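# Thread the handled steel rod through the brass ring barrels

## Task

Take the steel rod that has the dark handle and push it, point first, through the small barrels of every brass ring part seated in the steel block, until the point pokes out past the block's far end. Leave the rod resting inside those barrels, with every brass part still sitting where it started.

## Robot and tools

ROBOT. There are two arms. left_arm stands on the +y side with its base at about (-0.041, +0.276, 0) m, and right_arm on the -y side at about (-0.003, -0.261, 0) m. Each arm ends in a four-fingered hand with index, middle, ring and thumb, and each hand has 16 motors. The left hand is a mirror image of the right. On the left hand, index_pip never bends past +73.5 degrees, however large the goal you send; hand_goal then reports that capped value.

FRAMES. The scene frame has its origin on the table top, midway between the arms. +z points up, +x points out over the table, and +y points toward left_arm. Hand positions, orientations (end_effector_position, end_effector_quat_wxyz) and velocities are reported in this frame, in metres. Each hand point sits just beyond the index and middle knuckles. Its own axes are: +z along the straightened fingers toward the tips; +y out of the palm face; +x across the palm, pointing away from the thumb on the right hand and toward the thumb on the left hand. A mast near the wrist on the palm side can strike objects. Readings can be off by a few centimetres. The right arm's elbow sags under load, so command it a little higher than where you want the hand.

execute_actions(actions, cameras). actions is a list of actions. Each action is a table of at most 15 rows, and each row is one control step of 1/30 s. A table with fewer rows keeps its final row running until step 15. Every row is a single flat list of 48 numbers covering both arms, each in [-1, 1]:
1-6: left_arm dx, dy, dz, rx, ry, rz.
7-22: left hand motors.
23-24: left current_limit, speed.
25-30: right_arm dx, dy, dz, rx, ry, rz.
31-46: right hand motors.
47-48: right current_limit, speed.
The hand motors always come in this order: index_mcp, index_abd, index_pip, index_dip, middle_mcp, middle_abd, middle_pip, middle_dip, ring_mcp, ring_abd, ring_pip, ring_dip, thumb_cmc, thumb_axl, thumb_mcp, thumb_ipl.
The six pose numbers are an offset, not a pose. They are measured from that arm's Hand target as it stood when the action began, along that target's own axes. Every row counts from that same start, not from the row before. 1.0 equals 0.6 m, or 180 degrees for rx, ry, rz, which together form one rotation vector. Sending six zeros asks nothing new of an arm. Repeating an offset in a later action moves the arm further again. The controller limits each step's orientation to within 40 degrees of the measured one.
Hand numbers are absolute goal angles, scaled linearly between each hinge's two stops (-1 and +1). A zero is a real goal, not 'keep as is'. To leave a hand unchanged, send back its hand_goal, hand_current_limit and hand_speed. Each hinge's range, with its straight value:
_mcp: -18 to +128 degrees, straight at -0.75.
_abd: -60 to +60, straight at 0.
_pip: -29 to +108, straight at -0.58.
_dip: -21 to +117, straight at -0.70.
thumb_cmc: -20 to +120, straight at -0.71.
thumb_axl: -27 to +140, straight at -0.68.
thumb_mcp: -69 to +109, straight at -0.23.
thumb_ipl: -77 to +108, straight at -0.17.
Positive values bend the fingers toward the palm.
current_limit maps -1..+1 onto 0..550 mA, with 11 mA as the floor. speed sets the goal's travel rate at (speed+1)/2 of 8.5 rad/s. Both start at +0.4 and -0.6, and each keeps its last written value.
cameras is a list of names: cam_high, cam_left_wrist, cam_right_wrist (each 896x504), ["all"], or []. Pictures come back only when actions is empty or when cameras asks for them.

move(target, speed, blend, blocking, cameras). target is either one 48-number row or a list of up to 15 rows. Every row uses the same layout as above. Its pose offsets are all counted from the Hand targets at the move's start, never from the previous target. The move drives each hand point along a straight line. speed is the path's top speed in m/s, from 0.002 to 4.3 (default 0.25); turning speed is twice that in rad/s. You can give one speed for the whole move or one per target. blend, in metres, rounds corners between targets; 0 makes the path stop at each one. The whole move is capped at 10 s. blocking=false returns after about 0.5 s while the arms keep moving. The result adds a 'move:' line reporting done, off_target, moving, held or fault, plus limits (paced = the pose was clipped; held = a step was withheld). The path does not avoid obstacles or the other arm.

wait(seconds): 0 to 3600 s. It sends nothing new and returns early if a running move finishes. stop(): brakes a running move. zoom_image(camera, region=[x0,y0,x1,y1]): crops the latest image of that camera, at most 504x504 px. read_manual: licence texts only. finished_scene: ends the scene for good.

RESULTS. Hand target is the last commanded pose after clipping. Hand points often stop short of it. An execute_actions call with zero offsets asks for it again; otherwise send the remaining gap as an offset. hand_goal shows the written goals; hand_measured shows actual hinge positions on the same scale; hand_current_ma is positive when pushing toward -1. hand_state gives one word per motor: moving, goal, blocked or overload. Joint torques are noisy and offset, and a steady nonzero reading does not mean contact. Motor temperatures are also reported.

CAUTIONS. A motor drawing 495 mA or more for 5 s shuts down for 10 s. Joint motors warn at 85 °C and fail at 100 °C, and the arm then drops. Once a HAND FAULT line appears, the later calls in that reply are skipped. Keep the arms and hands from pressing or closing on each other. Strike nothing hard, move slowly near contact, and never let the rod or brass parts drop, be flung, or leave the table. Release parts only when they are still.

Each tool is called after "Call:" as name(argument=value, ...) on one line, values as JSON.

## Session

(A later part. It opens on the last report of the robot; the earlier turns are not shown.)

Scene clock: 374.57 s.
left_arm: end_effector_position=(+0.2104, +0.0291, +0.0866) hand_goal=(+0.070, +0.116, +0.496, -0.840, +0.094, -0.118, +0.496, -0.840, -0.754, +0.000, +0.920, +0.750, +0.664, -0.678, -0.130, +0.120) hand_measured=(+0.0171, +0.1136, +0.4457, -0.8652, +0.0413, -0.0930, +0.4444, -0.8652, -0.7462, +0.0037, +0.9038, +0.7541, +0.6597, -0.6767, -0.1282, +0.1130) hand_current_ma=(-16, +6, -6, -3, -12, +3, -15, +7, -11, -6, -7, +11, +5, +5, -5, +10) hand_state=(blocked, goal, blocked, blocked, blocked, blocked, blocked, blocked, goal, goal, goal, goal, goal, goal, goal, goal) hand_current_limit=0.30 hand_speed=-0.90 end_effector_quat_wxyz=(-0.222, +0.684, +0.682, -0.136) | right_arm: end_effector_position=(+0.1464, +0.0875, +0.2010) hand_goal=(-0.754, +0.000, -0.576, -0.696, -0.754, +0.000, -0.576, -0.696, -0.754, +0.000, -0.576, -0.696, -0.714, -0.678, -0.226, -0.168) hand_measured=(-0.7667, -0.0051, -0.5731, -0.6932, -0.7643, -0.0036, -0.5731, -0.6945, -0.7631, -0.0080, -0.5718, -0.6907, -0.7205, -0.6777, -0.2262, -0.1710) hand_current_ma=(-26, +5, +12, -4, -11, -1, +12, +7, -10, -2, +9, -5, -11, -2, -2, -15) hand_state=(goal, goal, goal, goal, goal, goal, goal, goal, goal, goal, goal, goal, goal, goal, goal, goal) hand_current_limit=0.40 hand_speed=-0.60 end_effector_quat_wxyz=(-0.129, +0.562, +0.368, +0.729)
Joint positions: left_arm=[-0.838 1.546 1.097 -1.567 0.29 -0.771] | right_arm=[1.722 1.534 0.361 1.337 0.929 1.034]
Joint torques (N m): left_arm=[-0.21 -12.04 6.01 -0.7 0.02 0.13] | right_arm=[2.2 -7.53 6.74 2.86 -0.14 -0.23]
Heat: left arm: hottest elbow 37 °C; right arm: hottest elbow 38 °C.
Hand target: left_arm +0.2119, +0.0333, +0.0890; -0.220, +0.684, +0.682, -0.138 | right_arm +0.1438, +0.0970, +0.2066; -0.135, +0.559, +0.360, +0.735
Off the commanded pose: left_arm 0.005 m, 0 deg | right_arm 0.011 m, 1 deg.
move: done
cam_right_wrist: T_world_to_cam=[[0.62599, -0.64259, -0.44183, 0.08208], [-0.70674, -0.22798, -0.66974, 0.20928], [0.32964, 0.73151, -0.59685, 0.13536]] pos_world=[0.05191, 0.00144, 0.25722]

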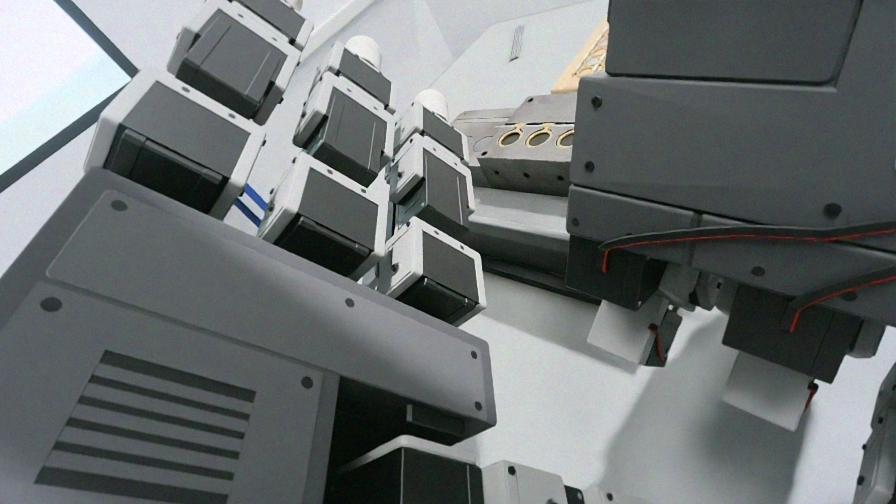

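Good and stable. Now open the thumb fully away while fingers keep cradling.

Call:
move(target=[0,0,0,0,0,0, 0.045,0.117,0.496,-0.84,0.069,-0.117,0.496,-0.84,-0.754,0,0.92,0.75,0.664,-0.678,-0.18,0.12,0.3,-0.92, 0,0,0,0,0,0,-0.754,0,-0.576,-0.696,-0.754,0,-0.576,-0.696,-0.754,0,-0.576,-0.696,-0.714,-0.678,-0.226,-0.168,0.4,-0.6], speed=0.02, cameras=["cam_right_wrist","cam_high"])

Call:
zoom_image(camera="cam_right_wrist", region=[480, 90, 600, 150])

Call:
zoom_image(camera="cam_high", region=[505, 222, 575, 257])

Scene clock: 375.47 s.
left_arm: end_effector_position=(+0.2105, +0.0292, +0.0866) hand_goal=(+0.044, +0.116, +0.496, -0.840, +0.068, -0.118, +0.496, -0.840, -0.754, +0.000, +0.920, +0.750, +0.664, -0.678, -0.180, +0.120) hand_measured=(+0.0171, +0.1151, +0.4585, -0.8614, +0.0401, -0.0959, +0.4611, -0.8589, -0.7462, +0.0023, +0.9025, +0.7554, +0.6609, -0.6767, -0.1520, +0.1168) hand_current_ma=(-7, +6, -6, -1, -9, +3, -6, +12, -8, -8, -7, +8, -3, +8, +4, +10) hand_state=(blocked, goal, blocked, blocked, blocked, blocked, blocked, goal, goal, goal, goal, goal, goal, goal, blocked, goal) hand_current_limit=0.30 hand_speed=-0.92 end_effector_quat_wxyz=(-0.221, +0.683, +0.682, -0.136) | right_arm: end_effector_position=(+0.1464, +0.0875, +0.2010) hand_goal=(-0.754, +0.000, -0.576, -0.696, -0.754, +0.000, -0.576, -0.696, -0.754, +0.000, -0.576, -0.696, -0.714, -0.678, -0.226, -0.168) hand_measured=(-0.7667, -0.0036, -0.5731, -0.6945, -0.7643, -0.0021, -0.5744, -0.6945, -0.7631, -0.0095, -0.5731, -0.6920, -0.7217, -0.6767, -0.2262, -0.1710) hand_current_ma=(-23, +1, +5, +0, -10, -7, +3, +7, -13, -11, +13, +7, -13, +3, +9, -10) hand_state=(goal, goal, goal, goal, goal, goal, goal, goal, goal, goal, goal, goal, goal, goal, goal, goal) hand_current_limit=0.40 hand_speed=-0.60 end_effector_quat_wxyz=(-0.129, +0.562, +0.368, +0.729)
Joint positions: left_arm=[-0.837 1.546 1.097 -1.567 0.29 -0.771] | right_arm=[1.722 1.534 0.361 1.337 0.929 1.034]
Joint torques (N m): left_arm=[0.15 -12.34 6.04 -0.69 0.03 0.14] | right_arm=[2.9 -8.29 6.53 2.78 -0.15 -0.26]
Heat: left arm: hottest elbow 37 °C; right arm: hottest elbow 38 °C.
Hand target: left_arm +0.2119, +0.0332, +0.0890; -0.220, +0.684, +0.682, -0.138 | right_arm +0.1438, +0.0970, +0.2066; -0.135, +0.559, +0.360, +0.735
Off the commanded pose: left_arm 0.005 m, 0 deg | right_arm 0.011 m, 1 deg.
move: done
cam_right_wrist: T_world_to_cam=[[0.62599, -0.64259, -0.44183, 0.08208], [-0.70674, -0.22798, -0.66974, 0.20928], [0.32964, 0.73151, -0.59685, 0.13536]] pos_world=[0.05191, 0.00144, 0.25722]
Images, in order (width x height): cam_high 896x504, cam_right_wrist 896x504.

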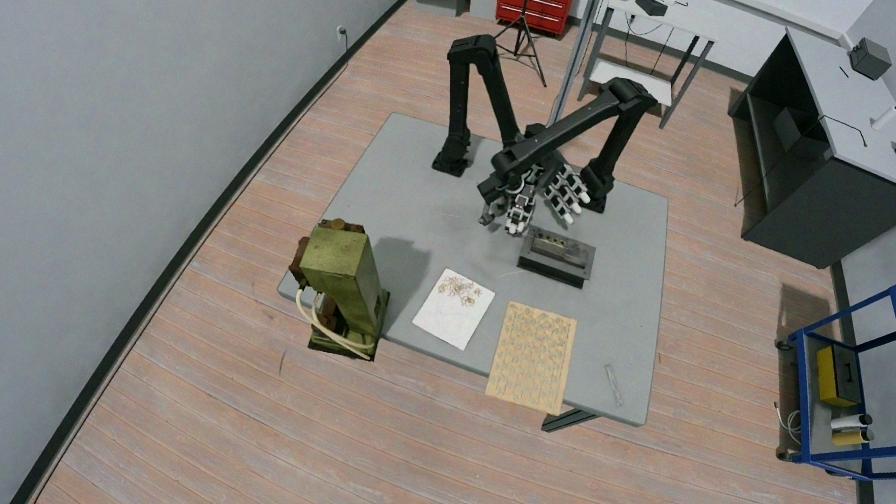

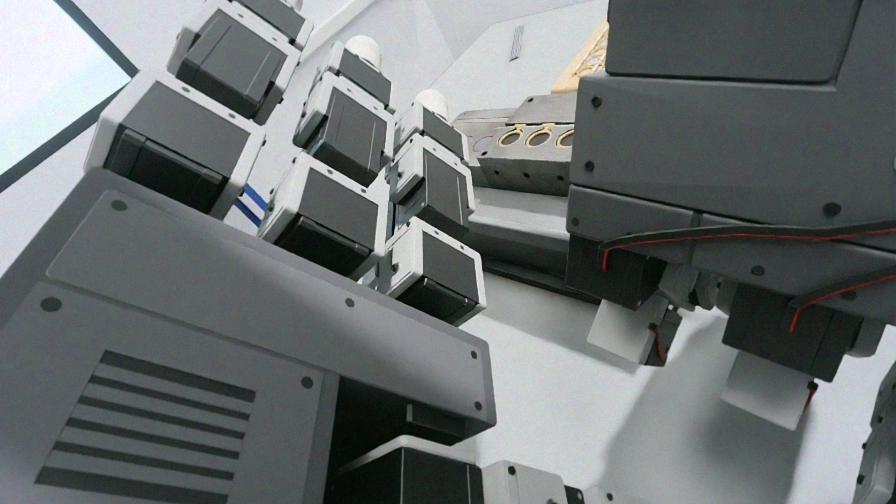

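Scaled by 4.200 from the camera's image (finer frame: 1280x720).

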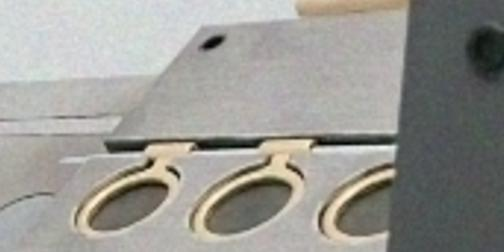

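Scaled by 7.200 from the camera's image (finer frame: 1280x720).

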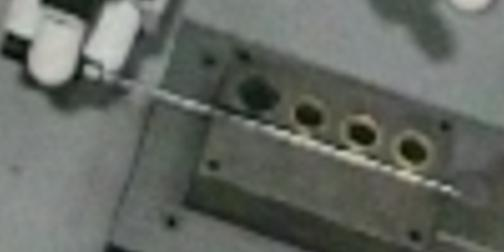

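Call:
move(target=[0,0,0,0,0,0, 0.035,0.117,0.496,-0.84,0.059,-0.117,0.496,-0.84,-0.754,0,0.92,0.75,0.664,-0.678,-0.28,0.12,0.3,-0.92, 0,0,0,0,0,0,-0.754,0,-0.576,-0.696,-0.754,0,-0.576,-0.696,-0.754,0,-0.576,-0.696,-0.714,-0.678,-0.226,-0.168,0.4,-0.6], speed=0.02, cameras=["cam_right_wrist","cam_high","cam_left_wrist"])

Call:
zoom_image(camera="cam_right_wrist", region=[480, 90, 600, 150])

Call:
zoom_image(camera="cam_high", region=[505, 222, 575, 257])

Scene clock: 376.77 s.
left_arm: end_effector_position=(+0.2106, +0.0293, +0.0866) hand_goal=(+0.034, +0.116, +0.496, -0.840, +0.058, -0.118, +0.496, -0.840, -0.754, +0.000, +0.920, +0.750, +0.664, -0.678, -0.280, +0.120) hand_measured=(+0.0147, +0.1151, +0.4585, -0.8601, +0.0376, -0.0974, +0.4611, -0.8601, -0.7462, +0.0023, +0.9025, +0.7541, +0.6622, -0.6767, -0.2499, +0.1168) hand_current_ma=(-6, +9, -2, -3, -6, +4, -2, +6, -4, -5, -2, +7, -1, +2, +7, +6) hand_state=(goal, goal, blocked, blocked, blocked, blocked, blocked, goal, goal, goal, goal, goal, goal, goal, blocked, goal) hand_current_limit=0.30 hand_speed=-0.92 end_effector_quat_wxyz=(-0.221, +0.683, +0.682, -0.136) | right_arm: end_effector_position=(+0.1464, +0.0875, +0.2010) hand_goal=(-0.754, +0.000, -0.576, -0.696, -0.754, +0.000, -0.576, -0.696, -0.754, +0.000, -0.576, -0.696, -0.714, -0.678, -0.226, -0.168) hand_measured=(-0.7667, -0.0036, -0.5718, -0.6932, -0.7631, -0.0021, -0.5731, -0.6932, -0.7643, -0.0095, -0.5731, -0.6920, -0.7217, -0.6777, -0.2262, -0.1719) hand_current_ma=(-23, -3, +14, -2, -12, -2, +7, +3, -3, -11, +22, +3, -10, -1, +3, -13) hand_state=(goal, goal, goal, goal, goal, goal, goal, goal, goal, goal, goal, goal, goal, goal, goal, goal) hand_current_limit=0.40 hand_speed=-0.60 end_effector_quat_wxyz=(-0.129, +0.562, +0.368, +0.729)
Joint positions: left_arm=[-0.837 1.546 1.097 -1.567 0.29 -0.771] | right_arm=[1.722 1.534 0.361 1.337 0.929 1.034]
Joint torques (N m): left_arm=[0.03 -12.57 6.08 -0.72 0.03 0.14] | right_arm=[2.73 -7.65 6.84 2.76 -0.16 -0.28]
Heat: left arm: hottest elbow 37 °C; right arm: hottest elbow 38 °C.
Hand target: left_arm +0.2119, +0.0333, +0.0890; -0.220, +0.684, +0.682, -0.138 | right_arm +0.1438, +0.0970, +0.2066; -0.135, +0.559, +0.360, +0.735
Off the commanded pose: left_arm 0.005 m, 0 deg | right_arm 0.011 m, 1 deg.
move: done
cam_left_wrist: T_world_to_cam=[[-0.5871, -0.79334, 0.16101, 0.10708], [-0.12322, 0.28416, 0.95083, -0.11636], [-0.80008, 0.53839, -0.26459, 0.30065]] pos_world=[0.28907, -0.04385, 0.17295]
cam_right_wrist: T_world_to_cam=[[0.62599, -0.64259, -0.44183, 0.08208], [-0.70674, -0.22798, -0.66974, 0.20928], [0.32964, 0.73151, -0.59685, 0.13536]] pos_world=[0.05191, 0.00144, 0.25722]

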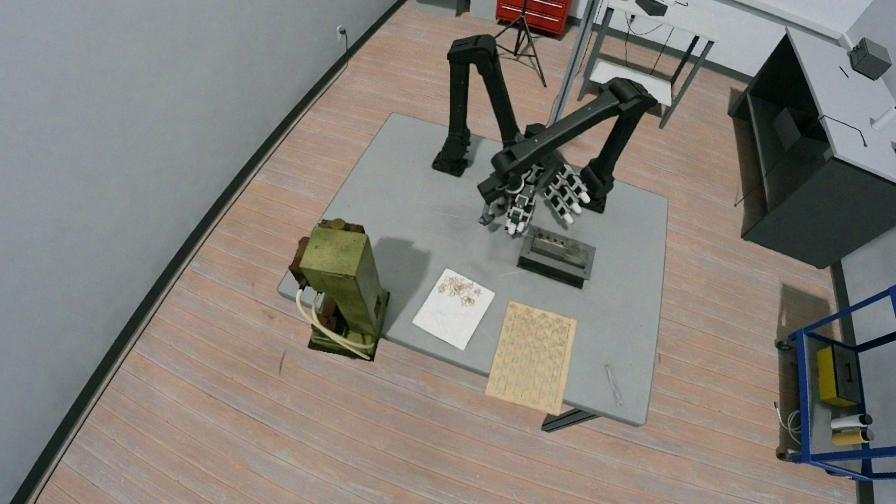

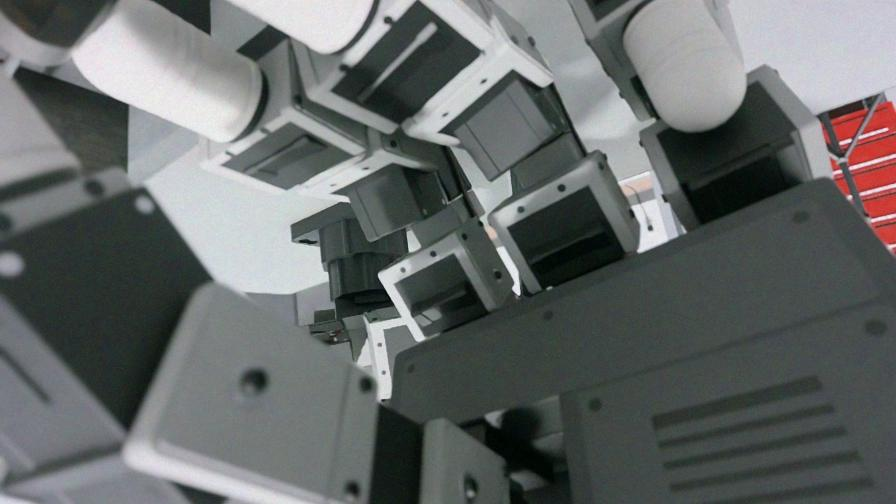

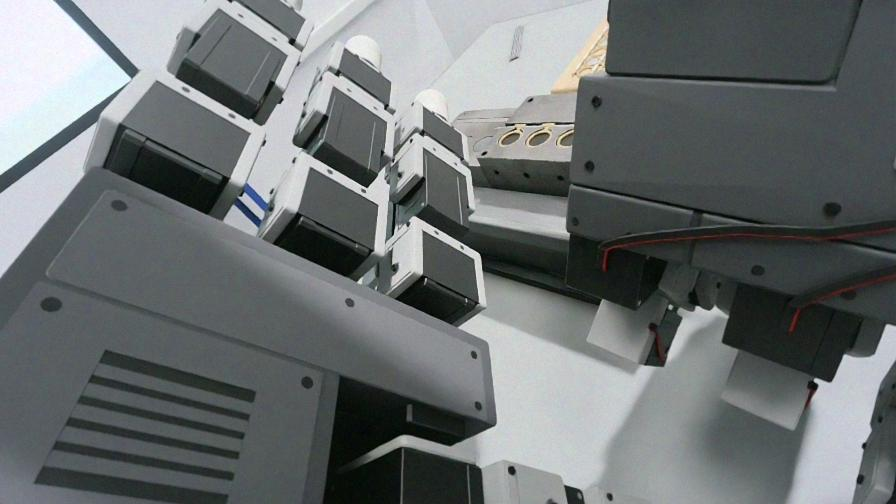

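Scaled by 4.200 from the camera's image (finer frame: 1280x720).

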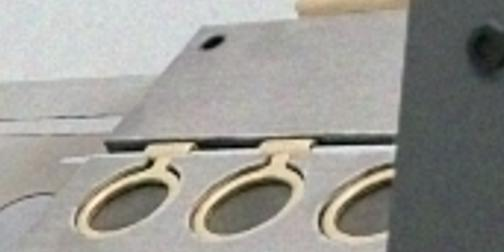

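Scaled by 7.200 from the camera's image (finer frame: 1280x720).

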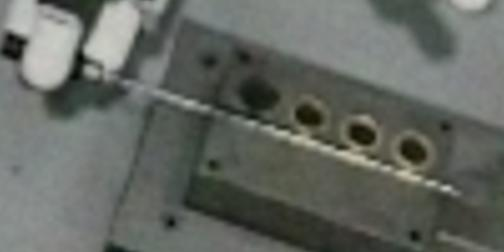

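Call:
move(target=[0,0,0,0,0,0, -0.005,0.117,0.496,-0.84,0.018,-0.117,0.496,-0.84,-0.754,0,0.92,0.75,0.664,-0.678,-0.28,0.12,0.3,-0.97, 0,0,0,0,0,0,-0.754,0,-0.576,-0.696,-0.754,0,-0.576,-0.696,-0.754,0,-0.576,-0.696,-0.714,-0.678,-0.226,-0.168,0.4,-0.6], speed=0.02, cameras=["cam_right_wrist","cam_high"])

Call:
zoom_image(camera="cam_right_wrist", region=[480, 90, 600, 150])

Call:
zoom_image(camera="cam_high", region=[505, 222, 575, 257])

Scene clock: 382.33 s.
left_arm: end_effector_position=(+0.2111, +0.0297, +0.0868) hand_goal=(-0.006, +0.116, +0.496, -0.840, +0.018, -0.118, +0.496, -0.840, -0.754, +0.000, +0.920, +0.750, +0.664, -0.678, -0.280, +0.120) hand_measured=(-0.0118, +0.1151, +0.4701, -0.8525, +0.0087, -0.0974, +0.4662, -0.8550, -0.7462, +0.0023, +0.9025, +0.7541, +0.6609, -0.6777, -0.2490, +0.1168) hand_current_ma=(-7, +10, -2, -5, +6, +4, -6, +5, -10, -6, -5, +6, -4, +10, +9, +6) hand_state=(goal, goal, blocked, goal, goal, blocked, blocked, goal, goal, goal, goal, goal, goal, goal, blocked, goal) hand_current_limit=0.30 hand_speed=-0.97 end_effector_quat_wxyz=(-0.221, +0.683, +0.683, -0.137) | right_arm: end_effector_position=(+0.1464, +0.0875, +0.2010) hand_goal=(-0.754, +0.000, -0.576, -0.696, -0.754, +0.000, -0.576, -0.696, -0.754, +0.000, -0.576, -0.696, -0.714, -0.678, -0.226, -0.168) hand_measured=(-0.7679, -0.0036, -0.5731, -0.6932, -0.7631, -0.0036, -0.5731, -0.6932, -0.7631, -0.0080, -0.5731, -0.6907, -0.7217, -0.6767, -0.2262, -0.1719) hand_current_ma=(-21, +0, -1, -7, -10, +2, +18, +3, -10, -9, +3, +5, -15, +5, +0, +2) hand_state=(goal, goal, goal, goal, goal, goal, goal, goal, goal, goal, goal, goal, goal, goal, goal, goal) hand_current_limit=0.40 hand_speed=-0.60 end_effector_quat_wxyz=(-0.129, +0.562, +0.368, +0.729)
Joint positions: left_arm=[-0.835 1.546 1.097 -1.567 0.29 -0.77] | right_arm=[1.722 1.534 0.361 1.337 0.929 1.034]
Joint torques (N m): left_arm=[-0.38 -11.99 6.08 -0.7 0.04 0.12] | right_arm=[2.2 -7.77 6.68 2.93 -0.11 -0.25]
Heat: left arm: hottest elbow 37 °C; right arm: hottest elbow 38 °C.
Hand target: left_arm +0.2119, +0.0333, +0.0889; -0.220, +0.684, +0.682, -0.138 | right_arm +0.1438, +0.0970, +0.2066; -0.135, +0.559, +0.360, +0.735
Off the commanded pose: left_arm 0.004 m, 0 deg | right_arm 0.011 m, 1 deg.
move: done
cam_right_wrist: T_world_to_cam=[[0.62599, -0.64259, -0.44183, 0.08208], [-0.70674, -0.22798, -0.66974, 0.20928], [0.32964, 0.73151, -0.59685, 0.13536]] pos_world=[0.05191, 0.00144, 0.25722]
Images, in order (width x height): cam_high 896x504, cam_right_wrist 896x504.

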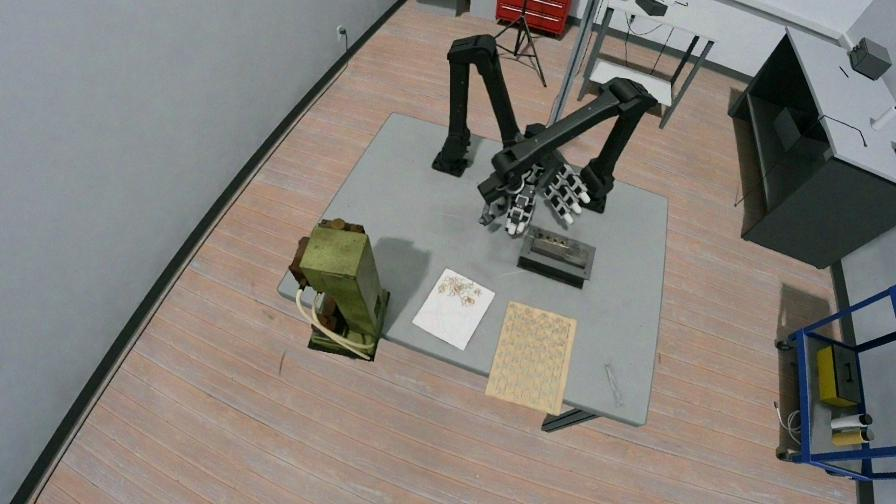

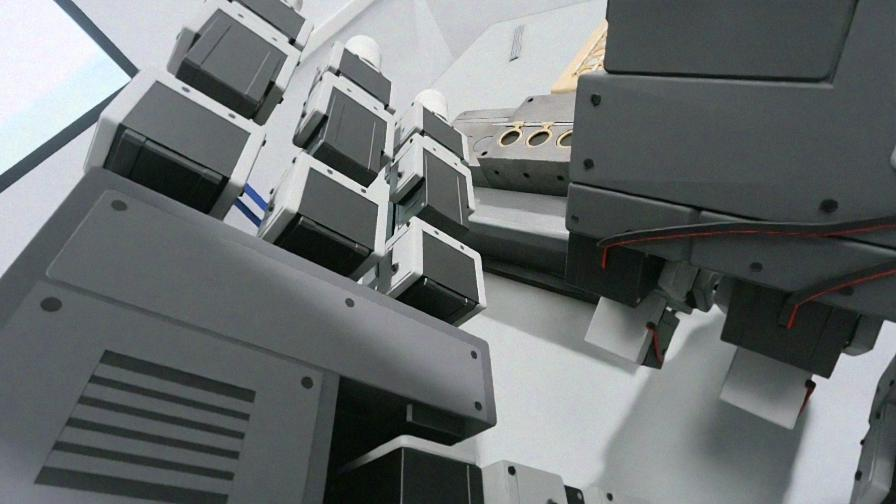

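Scaled by 4.200 from the camera's image (finer frame: 1280x720).

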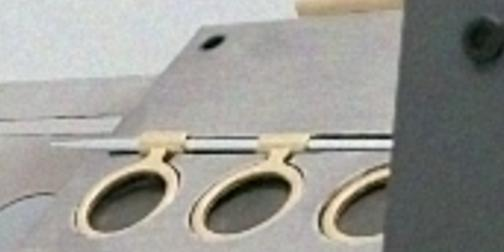

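Scaled by 7.200 from the camera's image (finer frame: 1280x720).

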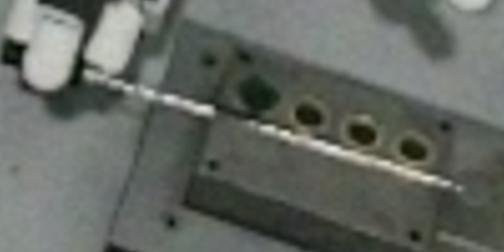

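Call:
move(target=[0,0,0,0,0,0, 0.045,0.117,0.496,-0.84,0.069,-0.117,0.496,-0.84,-0.754,0,0.92,0.75,0.664,-0.678,-0.28,0.12,0.3,-0.95, 0,0,0,0,0,0,-0.754,0,-0.576,-0.696,-0.754,0,-0.576,-0.696,-0.754,0,-0.576,-0.696,-0.714,-0.678,-0.9,-0.168,0.4,-0.8], speed=0.02, cameras=["cam_right_wrist","cam_high"])

Call:
zoom_image(camera="cam_right_wrist", region=[480, 90, 600, 150])

Call:
zoom_image(camera="cam_high", region=[505, 222, 575, 257])

Scene clock: 392.07 s.
left_arm: end_effector_position=(+0.2111, +0.0297, +0.0868) hand_goal=(+0.044, +0.116, +0.496, -0.840, +0.068, -0.118, +0.496, -0.840, -0.754, +0.000, +0.920, +0.750, +0.664, -0.678, -0.280, +0.120) hand_measured=(-0.0058, +0.1151, +0.4701, -0.8538, +0.0135, -0.0974, +0.4662, -0.8550, -0.7462, +0.0037, +0.9025, +0.7554, +0.6609, -0.6767, -0.2499, +0.1168) hand_current_ma=(-11, +4, +0, -3, -18, +3, -5, +10, -5, -7, -8, +7, -2, +7, +5, +8) hand_state=(blocked, goal, blocked, goal, blocked, blocked, blocked, goal, goal, goal, goal, goal, goal, goal, blocked, goal) hand_current_limit=0.30 hand_speed=-0.95 end_effector_quat_wxyz=(-0.221, +0.683, +0.683, -0.137) | right_arm: end_effector_position=(+0.1464, +0.0875, +0.2010) hand_goal=(-0.754, +0.000, -0.576, -0.696, -0.754, +0.000, -0.576, -0.696, -0.754, +0.000, -0.576, -0.696, -0.714, -0.678, -0.900, -0.168) hand_measured=(-0.7667, -0.0036, -0.5731, -0.6932, -0.7643, -0.0036, -0.5718, -0.6932, -0.7643, -0.0080, -0.5731, -0.6920, -0.7217, -0.6756, -0.8833, -0.1681) hand_current_ma=(-23, +2, +6, +1, -12, -5, +11, -5, -10, -7, +19, +2, -16, +11, +44, -2) hand_state=(goal, goal, goal, goal, goal, goal, goal, goal, goal, goal, goal, goal, goal, goal, goal, goal) hand_current_limit=0.40 hand_speed=-0.80 end_effector_quat_wxyz=(-0.129, +0.562, +0.368, +0.729)
Joint positions: left_arm=[-0.835 1.546 1.097 -1.567 0.29 -0.77] | right_arm=[1.722 1.534 0.361 1.337 0.929 1.034]
Joint torques (N m): left_arm=[-0.38 -12.45 6.02 -0.73 0.03 0.12] | right_arm=[3.31 -7.77 6.6 3.12 -0.16 -0.23]
Heat: left arm: hottest elbow 37 °C; right arm: hottest elbow 38 °C.
Hand target: left_arm +0.2119, +0.0333, +0.0889; -0.220, +0.684, +0.682, -0.138 | right_arm +0.1438, +0.0970, +0.2066; -0.135, +0.559, +0.360, +0.735
Off the commanded pose: left_arm 0.004 m, 0 deg | right_arm 0.011 m, 1 deg.
move: done
cam_right_wrist: T_world_to_cam=[[0.62599, -0.64259, -0.44183, 0.08208], [-0.70674, -0.22798, -0.66974, 0.20928], [0.32964, 0.73151, -0.59685, 0.13536]] pos_world=[0.05191, 0.00144, 0.25722]
Images, in order (width x height): cam_high 896x504, cam_right_wrist 896x504.

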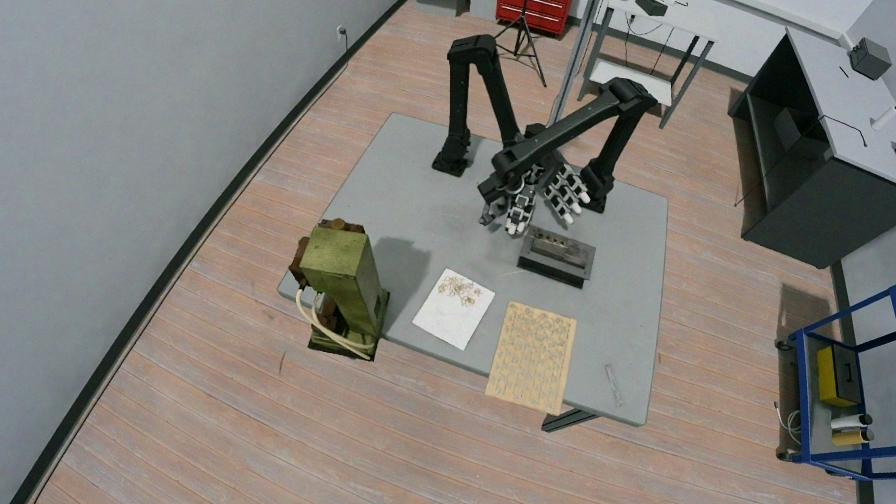

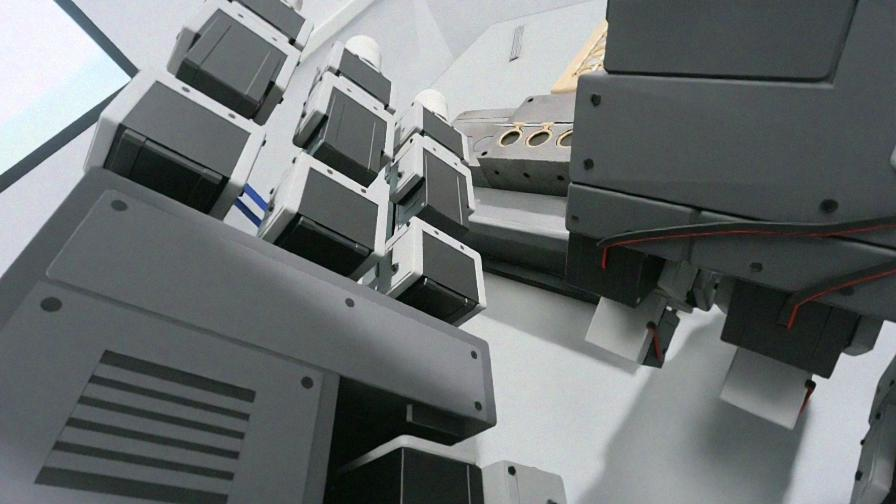

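Scaled by 4.200 from the camera's image (finer frame: 1280x720).

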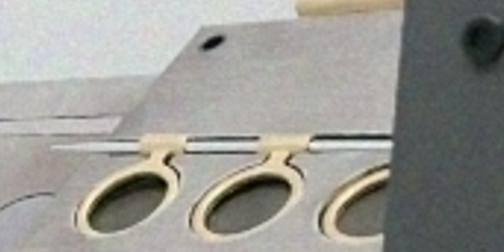

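Scaled by 7.200 from the camera's image (finer frame: 1280x720).

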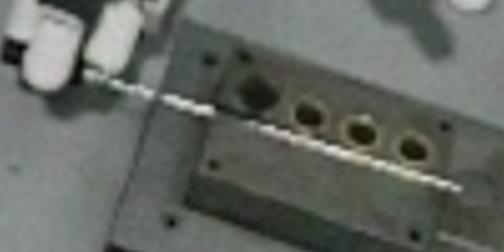

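Call:
move(target=[0,0,0,0,0,0, 0.10,0.117,0.496,-0.84,0.125,-0.117,0.496,-0.84,-0.754,0,0.92,0.75,0.664,-0.678,-0.28,0.12,0.3,-0.95, 0,0,0,0,0,0,-0.754,0,-0.576,-0.696,-0.754,0,-0.576,-0.696,-0.754,0,-0.576,-0.696,-0.714,-0.678,-0.9,-0.168,0.4,-0.8], speed=0.02, cameras=["cam_right_wrist"])

Call:
zoom_image(camera="cam_right_wrist", region=[480, 90, 600, 150])

Scene clock: 393.13 s.
left_arm: end_effector_position=(+0.2102, +0.0302, +0.0862) hand_goal=(+0.100, +0.116, +0.496, -0.840, +0.124, -0.118, +0.496, -0.840, -0.754, +0.000, +0.920, +0.750, +0.664, -0.678, -0.280, +0.120) hand_measured=(+0.0147, +0.1151, +0.4688, -0.8538, +0.0340, -0.1003, +0.4675, -0.8550, -0.7462, +0.0023, +0.9025, +0.7554, +0.6609, -0.6767, -0.2499, +0.1158) hand_current_ma=(-32, +7, +1, -2, -33, +1, -5, +5, -10, -7, -3, +9, -6, +6, +4, +7) hand_state=(blocked, goal, blocked, goal, blocked, goal, blocked, goal, goal, goal, goal, goal, goal, goal, blocked, goal) hand_current_limit=0.30 hand_speed=-0.95 end_effector_quat_wxyz=(-0.222, +0.683, +0.682, -0.137) | right_arm: end_effector_position=(+0.1464, +0.0875, +0.2010) hand_goal=(-0.754, +0.000, -0.576, -0.696, -0.754, +0.000, -0.576, -0.696, -0.754, +0.000, -0.576, -0.696, -0.714, -0.678, -0.900, -0.168) hand_measured=(-0.7655, -0.0021, -0.5731, -0.6932, -0.7643, -0.0021, -0.5731, -0.6932, -0.7643, -0.0080, -0.5718, -0.6920, -0.7217, -0.6767, -0.8833, -0.1672) hand_current_ma=(-22, +4, +0, +2, -11, -11, +5, -6, -3, -8, +14, +7, -15, +1, +30, +5) hand_state=(goal, goal, goal, goal, goal, goal, goal, goal, goal, goal, goal, goal, goal, goal, goal, goal) hand_current_limit=0.40 hand_speed=-0.80 end_effector_quat_wxyz=(-0.129, +0.562, +0.368, +0.729)
Joint positions: left_arm=[-0.835 1.546 1.095 -1.568 0.291 -0.769] | right_arm=[1.722 1.534 0.361 1.337 0.929 1.034]
Joint torques (N m): left_arm=[-0.09 -12.1 6.22 -0.58 -0.08 0.09] | right_arm=[3.02 -7.53 6.52 3.07 -0.15 -0.28]
Heat: left arm: hottest elbow 37 °C; right arm: hottest elbow 38 °C.
Hand target: left_arm +0.2119, +0.0333, +0.0889; -0.220, +0.684, +0.682, -0.138 | right_arm +0.1438, +0.0970, +0.2066; -0.135, +0.559, +0.360, +0.735
Off the commanded pose: left_arm 0.004 m, 0 deg | right_arm 0.011 m, 1 deg.
move: done
cam_right_wrist: T_world_to_cam=[[0.62599, -0.64259, -0.44183, 0.08208], [-0.70674, -0.22798, -0.66974, 0.20928], [0.32964, 0.73151, -0.59685, 0.13536]] pos_world=[0.05191, 0.00144, 0.25722]

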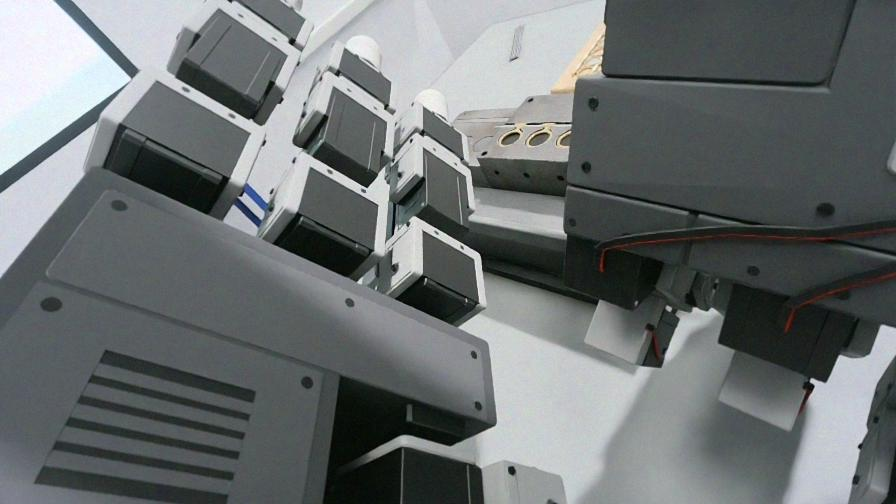

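Scaled by 4.200 from the camera's image (finer frame: 1280x720).

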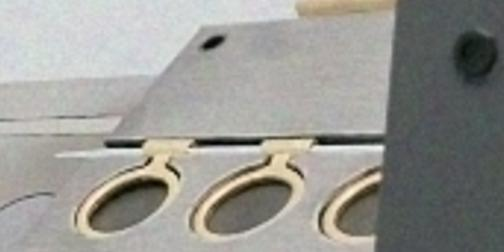

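Call:
move(target=[0,0,0,0,0,0, 0.10,0.117,0.496,-0.84,0.125,-0.117,0.496,-0.84,-0.754,0,0.92,0.75,0.664,-0.678,-0.28,0.12,0.3,-0.95, 0.0238,-0.0823,0.0793,0,0,0,-0.754,0,-0.576,-0.696,-0.754,0,-0.576,-0.696,-0.754,0,-0.576,-0.696,-0.714,-0.678,-0.9,-0.168,0.4,-0.8], speed=0.06, cameras=["cam_right_wrist","cam_high"])

Scene clock: 395.13 s.
left_arm: end_effector_position=(+0.2102, +0.0302, +0.0862) hand_goal=(+0.100, +0.116, +0.496, -0.840, +0.124, -0.118, +0.496, -0.840, -0.754, +0.000, +0.920, +0.750, +0.664, -0.678, -0.280, +0.120) hand_measured=(+0.0135, +0.1151, +0.4701, -0.8538, +0.0340, -0.1018, +0.4662, -0.8550, -0.7462, +0.0037, +0.9012, +0.7541, +0.6622, -0.6777, -0.2499, +0.1168) hand_current_ma=(-33, +6, +1, +0, -42, -1, -6, +9, -13, -9, -2, +9, -2, +8, +8, +8) hand_state=(blocked, goal, blocked, goal, blocked, goal, blocked, goal, goal, goal, goal, goal, goal, goal, blocked, goal) hand_current_limit=0.30 hand_speed=-0.95 end_effector_quat_wxyz=(-0.222, +0.683, +0.682, -0.137) | right_arm: end_effector_position=(+0.1403, +0.1573, +0.2046) hand_goal=(-0.754, +0.000, -0.576, -0.696, -0.754, +0.000, -0.576, -0.696, -0.754, +0.000, -0.576, -0.696, -0.714, -0.678, -0.900, -0.168) hand_measured=(-0.7679, -0.0021, -0.5731, -0.6932, -0.7643, -0.0036, -0.5731, -0.6945, -0.7643, -0.0080, -0.5718, -0.6920, -0.7230, -0.6767, -0.8823, -0.1681) hand_current_ma=(-16, +1, +3, -2, -9, -16, +1, +2, -20, -1, +6, +14, -15, +1, +31, +7) hand_state=(goal, goal, goal, goal, goal, goal, goal, goal, goal, goal, goal, goal, goal, goal, goal, goal) hand_current_limit=0.40 hand_speed=-0.80 end_effector_quat_wxyz=(-0.139, +0.558, +0.364, +0.733)
Joint positions: left_arm=[-0.835 1.546 1.095 -1.568 0.291 -0.769] | right_arm=[1.714 1.657 0.548 1.294 0.91 1.034]
Joint torques (N m): left_arm=[-0.5 -12.22 6.13 -0.73 -0.05 0.07] | right_arm=[2.32 -9.76 7.49 2.03 -0.31 -0.16]
Heat: left arm: hottest elbow 37 °C; right arm: hottest elbow 38 °C.
Hand target: left_arm +0.2119, +0.0333, +0.0889; -0.220, +0.684, +0.682, -0.138 | right_arm +0.1436, +0.1671, +0.2066; -0.135, +0.559, +0.360, +0.735
Off the commanded pose: left_arm 0.004 m, 0 deg | right_arm 0.010 m, 1 deg.
move: done
cam_right_wrist: T_world_to_cam=[[0.63392, -0.62525, -0.45521, 0.13123], [-0.70346, -0.22154, -0.67532, 0.22298], [0.3214, 0.74832, -0.58028, 0.08358]] pos_world=[0.04681, 0.06891, 0.25882]
Images, in order (width x height): cam_high 896x504, cam_right_wrist 896x504.

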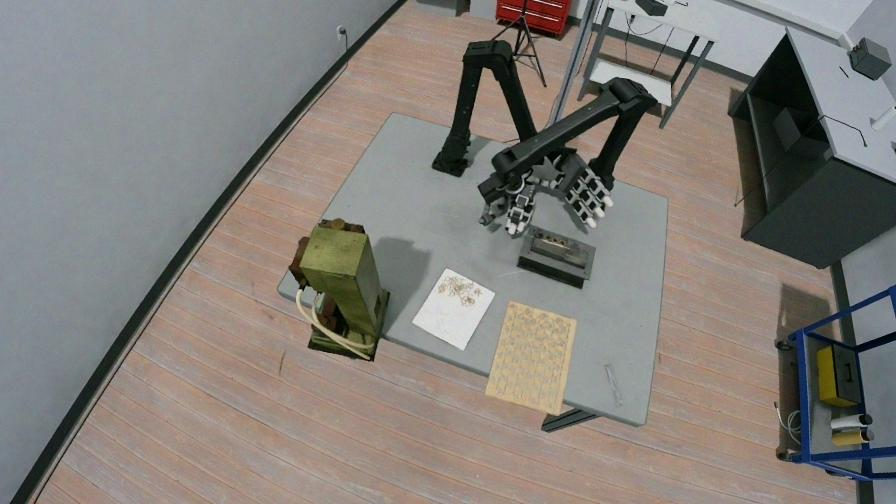

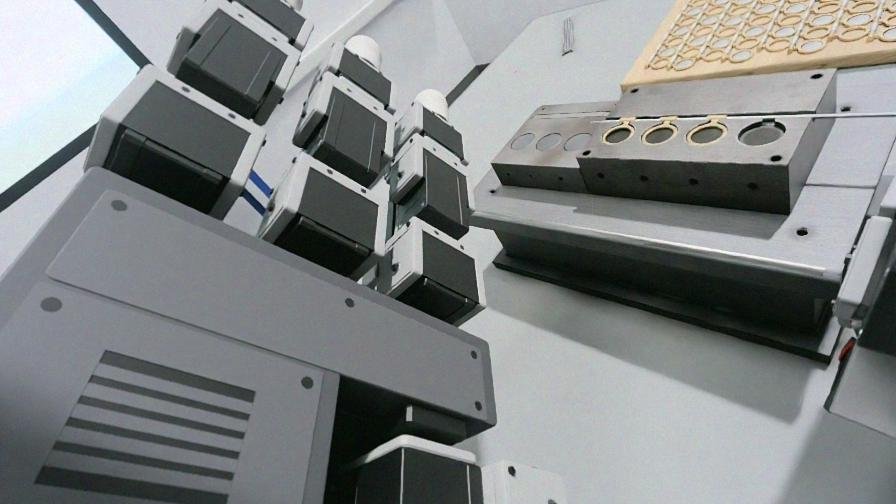

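Call:
zoom_image(camera="cam_right_wrist", region=[560, 60, 896, 240])

Call:
zoom_image(camera="cam_right_wrist", region=[580, 95, 700, 155])

Call:
zoom_image(camera="cam_high", region=[470, 150, 630, 270])

Scaled by 1.500 from the camera's image (finer frame: 1280x720).

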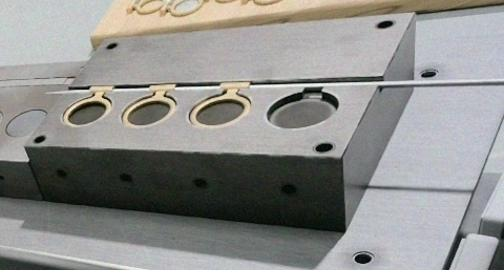

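Scaled by 4.200 from the camera's image (finer frame: 1280x720).

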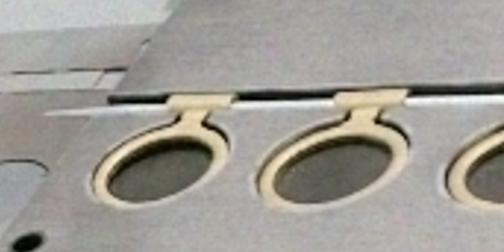

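Scaled by 3.150 from the camera's image (finer frame: 1280x720).

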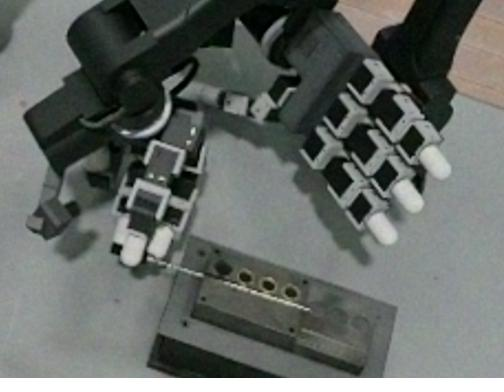

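Call:
zoom_image(camera="cam_right_wrist", region=[760, 90, 896, 460])

Call:
zoom_image(camera="cam_high", region=[490, 200, 550, 250])

Scaled by 1.362 from the camera's image (finer frame: 1280x720).

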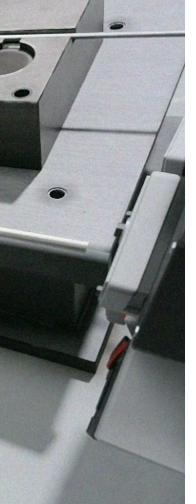

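Scaled by 8.400 from the camera's image (finer frame: 1280x720).

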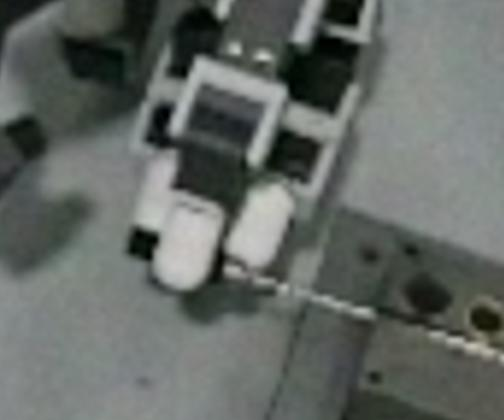

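Call:
move(target=[0,0,0,0,0,0, 0.0,0.117,0.496,-0.84,0.125,-0.117,0.496,-0.84,-0.754,0,0.92,0.75,0.664,-0.678,-0.28,0.12,0.3,-0.95, 0,0,0,0,0,0,-0.754,0,-0.576,-0.696,-0.754,0,-0.576,-0.696,-0.754,0,-0.576,-0.696,-0.714,-0.678,-0.9,-0.168,0.4,-0.8], speed=0.02, cameras=["cam_right_wrist"])

Call:
zoom_image(camera="cam_right_wrist", region=[580, 95, 700, 155])

Scene clock: 399.03 s.
left_arm: end_effector_position=(+0.2102, +0.0301, +0.0862) hand_goal=(+0.000, +0.116, +0.496, -0.840, +0.124, -0.118, +0.496, -0.840, -0.754, +0.000, +0.920, +0.750, +0.664, -0.678, -0.280, +0.120) hand_measured=(+0.0111, +0.1136, +0.4714, -0.8525, +0.0340, -0.1018, +0.4675, -0.8550, -0.7450, +0.0037, +0.9025, +0.7541, +0.6609, -0.6767, -0.2509, +0.1168) hand_current_ma=(-2, +3, +0, -3, -36, +2, -5, +5, -9, -9, -1, +7, -3, +7, +2, +9) hand_state=(moving, goal, blocked, goal, blocked, goal, blocked, goal, goal, goal, goal, goal, goal, goal, blocked, goal) hand_current_limit=0.30 hand_speed=-0.95 end_effector_quat_wxyz=(-0.222, +0.683, +0.682, -0.138) | right_arm: end_effector_position=(+0.1403, +0.1573, +0.2046) hand_goal=(-0.754, +0.000, -0.576, -0.696, -0.754, +0.000, -0.576, -0.696, -0.754, +0.000, -0.576, -0.696, -0.714, -0.678, -0.900, -0.168) hand_measured=(-0.7679, -0.0036, -0.5718, -0.6945, -0.7643, -0.0036, -0.5731, -0.6945, -0.7631, -0.0080, -0.5718, -0.6920, -0.7217, -0.6767, -0.8833, -0.1681) hand_current_ma=(-18, -12, +9, -6, -14, -19, +7, +3, +0, +1, +20, +3, -4, -7, +35, +11) hand_state=(goal, goal, goal, goal, goal, goal, goal, goal, goal, goal, goal, goal, goal, goal, goal, goal) hand_current_limit=0.40 hand_speed=-0.80 end_effector_quat_wxyz=(-0.139, +0.558, +0.364, +0.733)
Joint positions: left_arm=[-0.835 1.546 1.095 -1.568 0.291 -0.769] | right_arm=[1.714 1.657 0.548 1.294 0.91 1.034]
Joint torques (N m): left_arm=[-0.32 -11.75 6.19 -0.79 -0.03 0.15] | right_arm=[1.2 -9.99 7.27 2.04 -0.31 -0.19]
Heat: left arm: hottest elbow 37 °C; right arm: hottest elbow 38 °C.
Hand target: left_arm +0.2119, +0.0332, +0.0889; -0.220, +0.684, +0.682, -0.138 | right_arm +0.1436, +0.1671, +0.2066; -0.135, +0.559, +0.360, +0.735
Off the commanded pose: left_arm 0.004 m, 0 deg | right_arm 0.011 m, 1 deg.
move: done
cam_right_wrist: T_world_to_cam=[[0.63392, -0.62525, -0.45521, 0.13123], [-0.70346, -0.22154, -0.67532, 0.22298], [0.3214, 0.74832, -0.58028, 0.08358]] pos_world=[0.04681, 0.06891, 0.25882]

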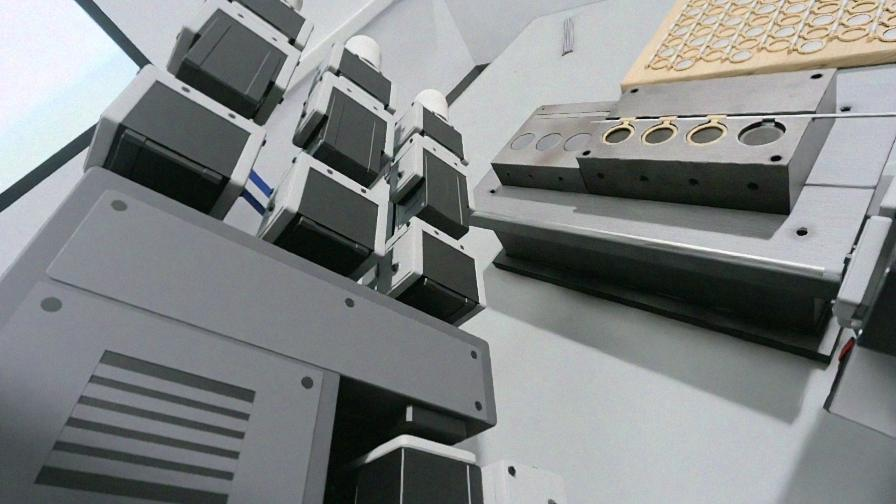

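Scaled by 4.200 from the camera's image (finer frame: 1280x720).

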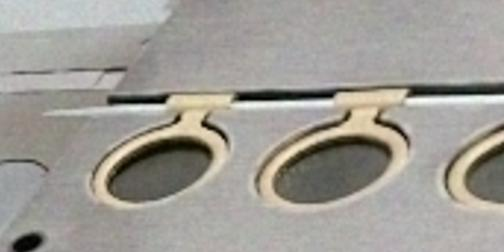

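Call:
move(target=[0,0,0,0,0,0, -0.18,0.117,0.496,-0.84,0.125,-0.117,0.496,-0.84,-0.754,0,0.92,0.75,0.664,-0.678,-0.28,0.12,0.3,-0.93, 0,0,0,0,0,0,-0.754,0,-0.576,-0.696,-0.754,0,-0.576,-0.696,-0.754,0,-0.576,-0.696,-0.714,-0.678,-0.9,-0.168,0.4,-0.8], speed=0.02, cameras=["cam_right_wrist","cam_high"])

Call:
zoom_image(camera="cam_right_wrist", region=[580, 95, 700, 155])

Call:
zoom_image(camera="cam_high", region=[490, 200, 550, 250])

Scene clock: 400.43 s.
left_arm: end_effector_position=(+0.2102, +0.0301, +0.0862) hand_goal=(-0.180, +0.116, +0.496, -0.840, +0.124, -0.118, +0.496, -0.840, -0.754, +0.000, +0.920, +0.750, +0.664, -0.678, -0.280, +0.120) hand_measured=(-0.1806, +0.1151, +0.4714, -0.8538, +0.0340, -0.1018, +0.4662, -0.8550, -0.7462, +0.0052, +0.9025, +0.7541, +0.6609, -0.6767, -0.2499, +0.1168) hand_current_ma=(-2, +10, +1, -3, -34, +1, -6, +4, -9, -6, -3, +12, -5, +6, +7, +6) hand_state=(goal, goal, blocked, goal, blocked, goal, blocked, goal, goal, goal, goal, goal, goal, goal, blocked, goal) hand_current_limit=0.30 hand_speed=-0.93 end_effector_quat_wxyz=(-0.222, +0.683, +0.682, -0.138) | right_arm: end_effector_position=(+0.1403, +0.1573, +0.2046) hand_goal=(-0.754, +0.000, -0.576, -0.696, -0.754, +0.000, -0.576, -0.696, -0.754, +0.000, -0.576, -0.696, -0.714, -0.678, -0.900, -0.168) hand_measured=(-0.7667, -0.0021, -0.5718, -0.6932, -0.7631, -0.0021, -0.5718, -0.6932, -0.7631, -0.0095, -0.5731, -0.6920, -0.7217, -0.6767, -0.8833, -0.1672) hand_current_ma=(-20, +7, +17, -11, -19, -7, +10, +9, -4, -9, +17, +0, -17, +1, +32, +8) hand_state=(goal, goal, goal, goal, goal, goal, goal, goal, goal, goal, goal, goal, goal, goal, goal, goal) hand_current_limit=0.40 hand_speed=-0.80 end_effector_quat_wxyz=(-0.139, +0.558, +0.364, +0.733)
Joint positions: left_arm=[-0.835 1.546 1.095 -1.568 0.291 -0.769] | right_arm=[1.714 1.657 0.548 1.294 0.91 1.034]
Joint torques (N m): left_arm=[-0.21 -11.81 6.24 -0.66 -0.05 0.11] | right_arm=[1.67 -10.17 7.39 1.63 -0.29 -0.19]
Heat: left arm: hottest elbow 37 °C; right arm: hottest elbow 37 °C.
Hand target: left_arm +0.2119, +0.0332, +0.0889; -0.220, +0.684, +0.682, -0.138 | right_arm +0.1436, +0.1671, +0.2066; -0.135, +0.559, +0.360, +0.735
Off the commanded pose: left_arm 0.004 m, 0 deg | right_arm 0.011 m, 1 deg.
move: done
cam_right_wrist: T_world_to_cam=[[0.63392, -0.62525, -0.45521, 0.13123], [-0.70346, -0.22154, -0.67532, 0.22298], [0.3214, 0.74832, -0.58028, 0.08358]] pos_world=[0.04681, 0.06891, 0.25882]
Images, in order (width x height): cam_high 896x504, cam_right_wrist 896x504.

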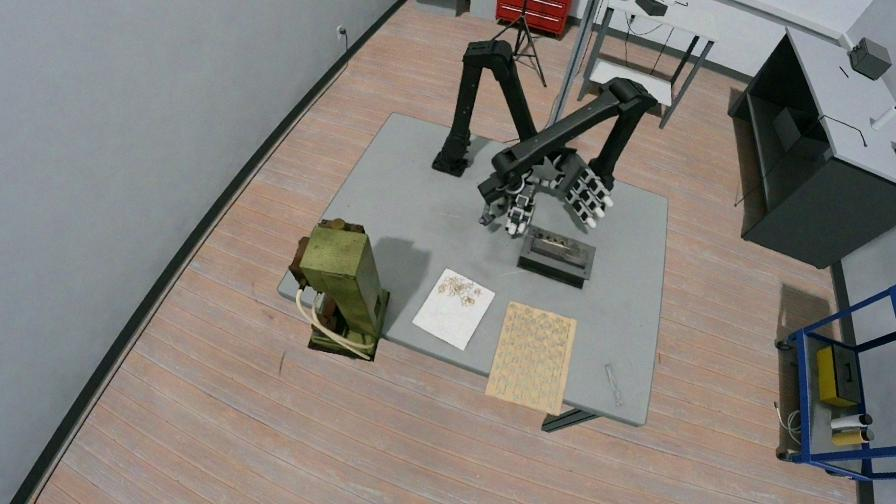

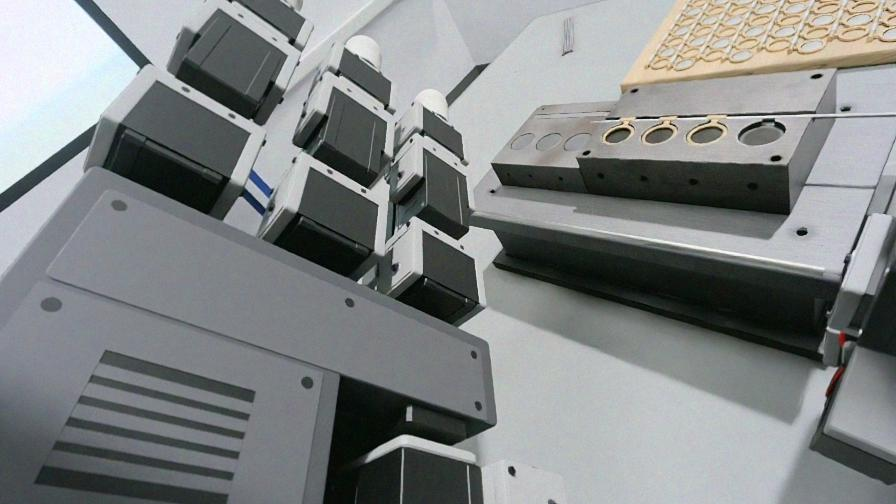

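Scaled by 4.200 from the camera's image (finer frame: 1280x720).

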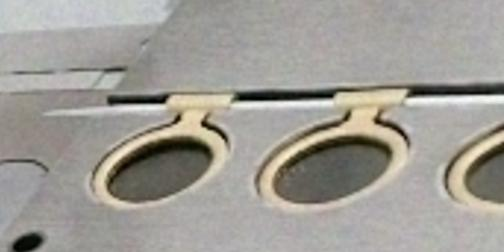

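Scaled by 8.400 from the camera's image (finer frame: 1280x720).

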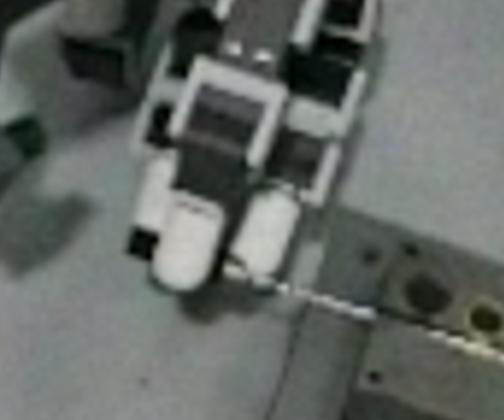

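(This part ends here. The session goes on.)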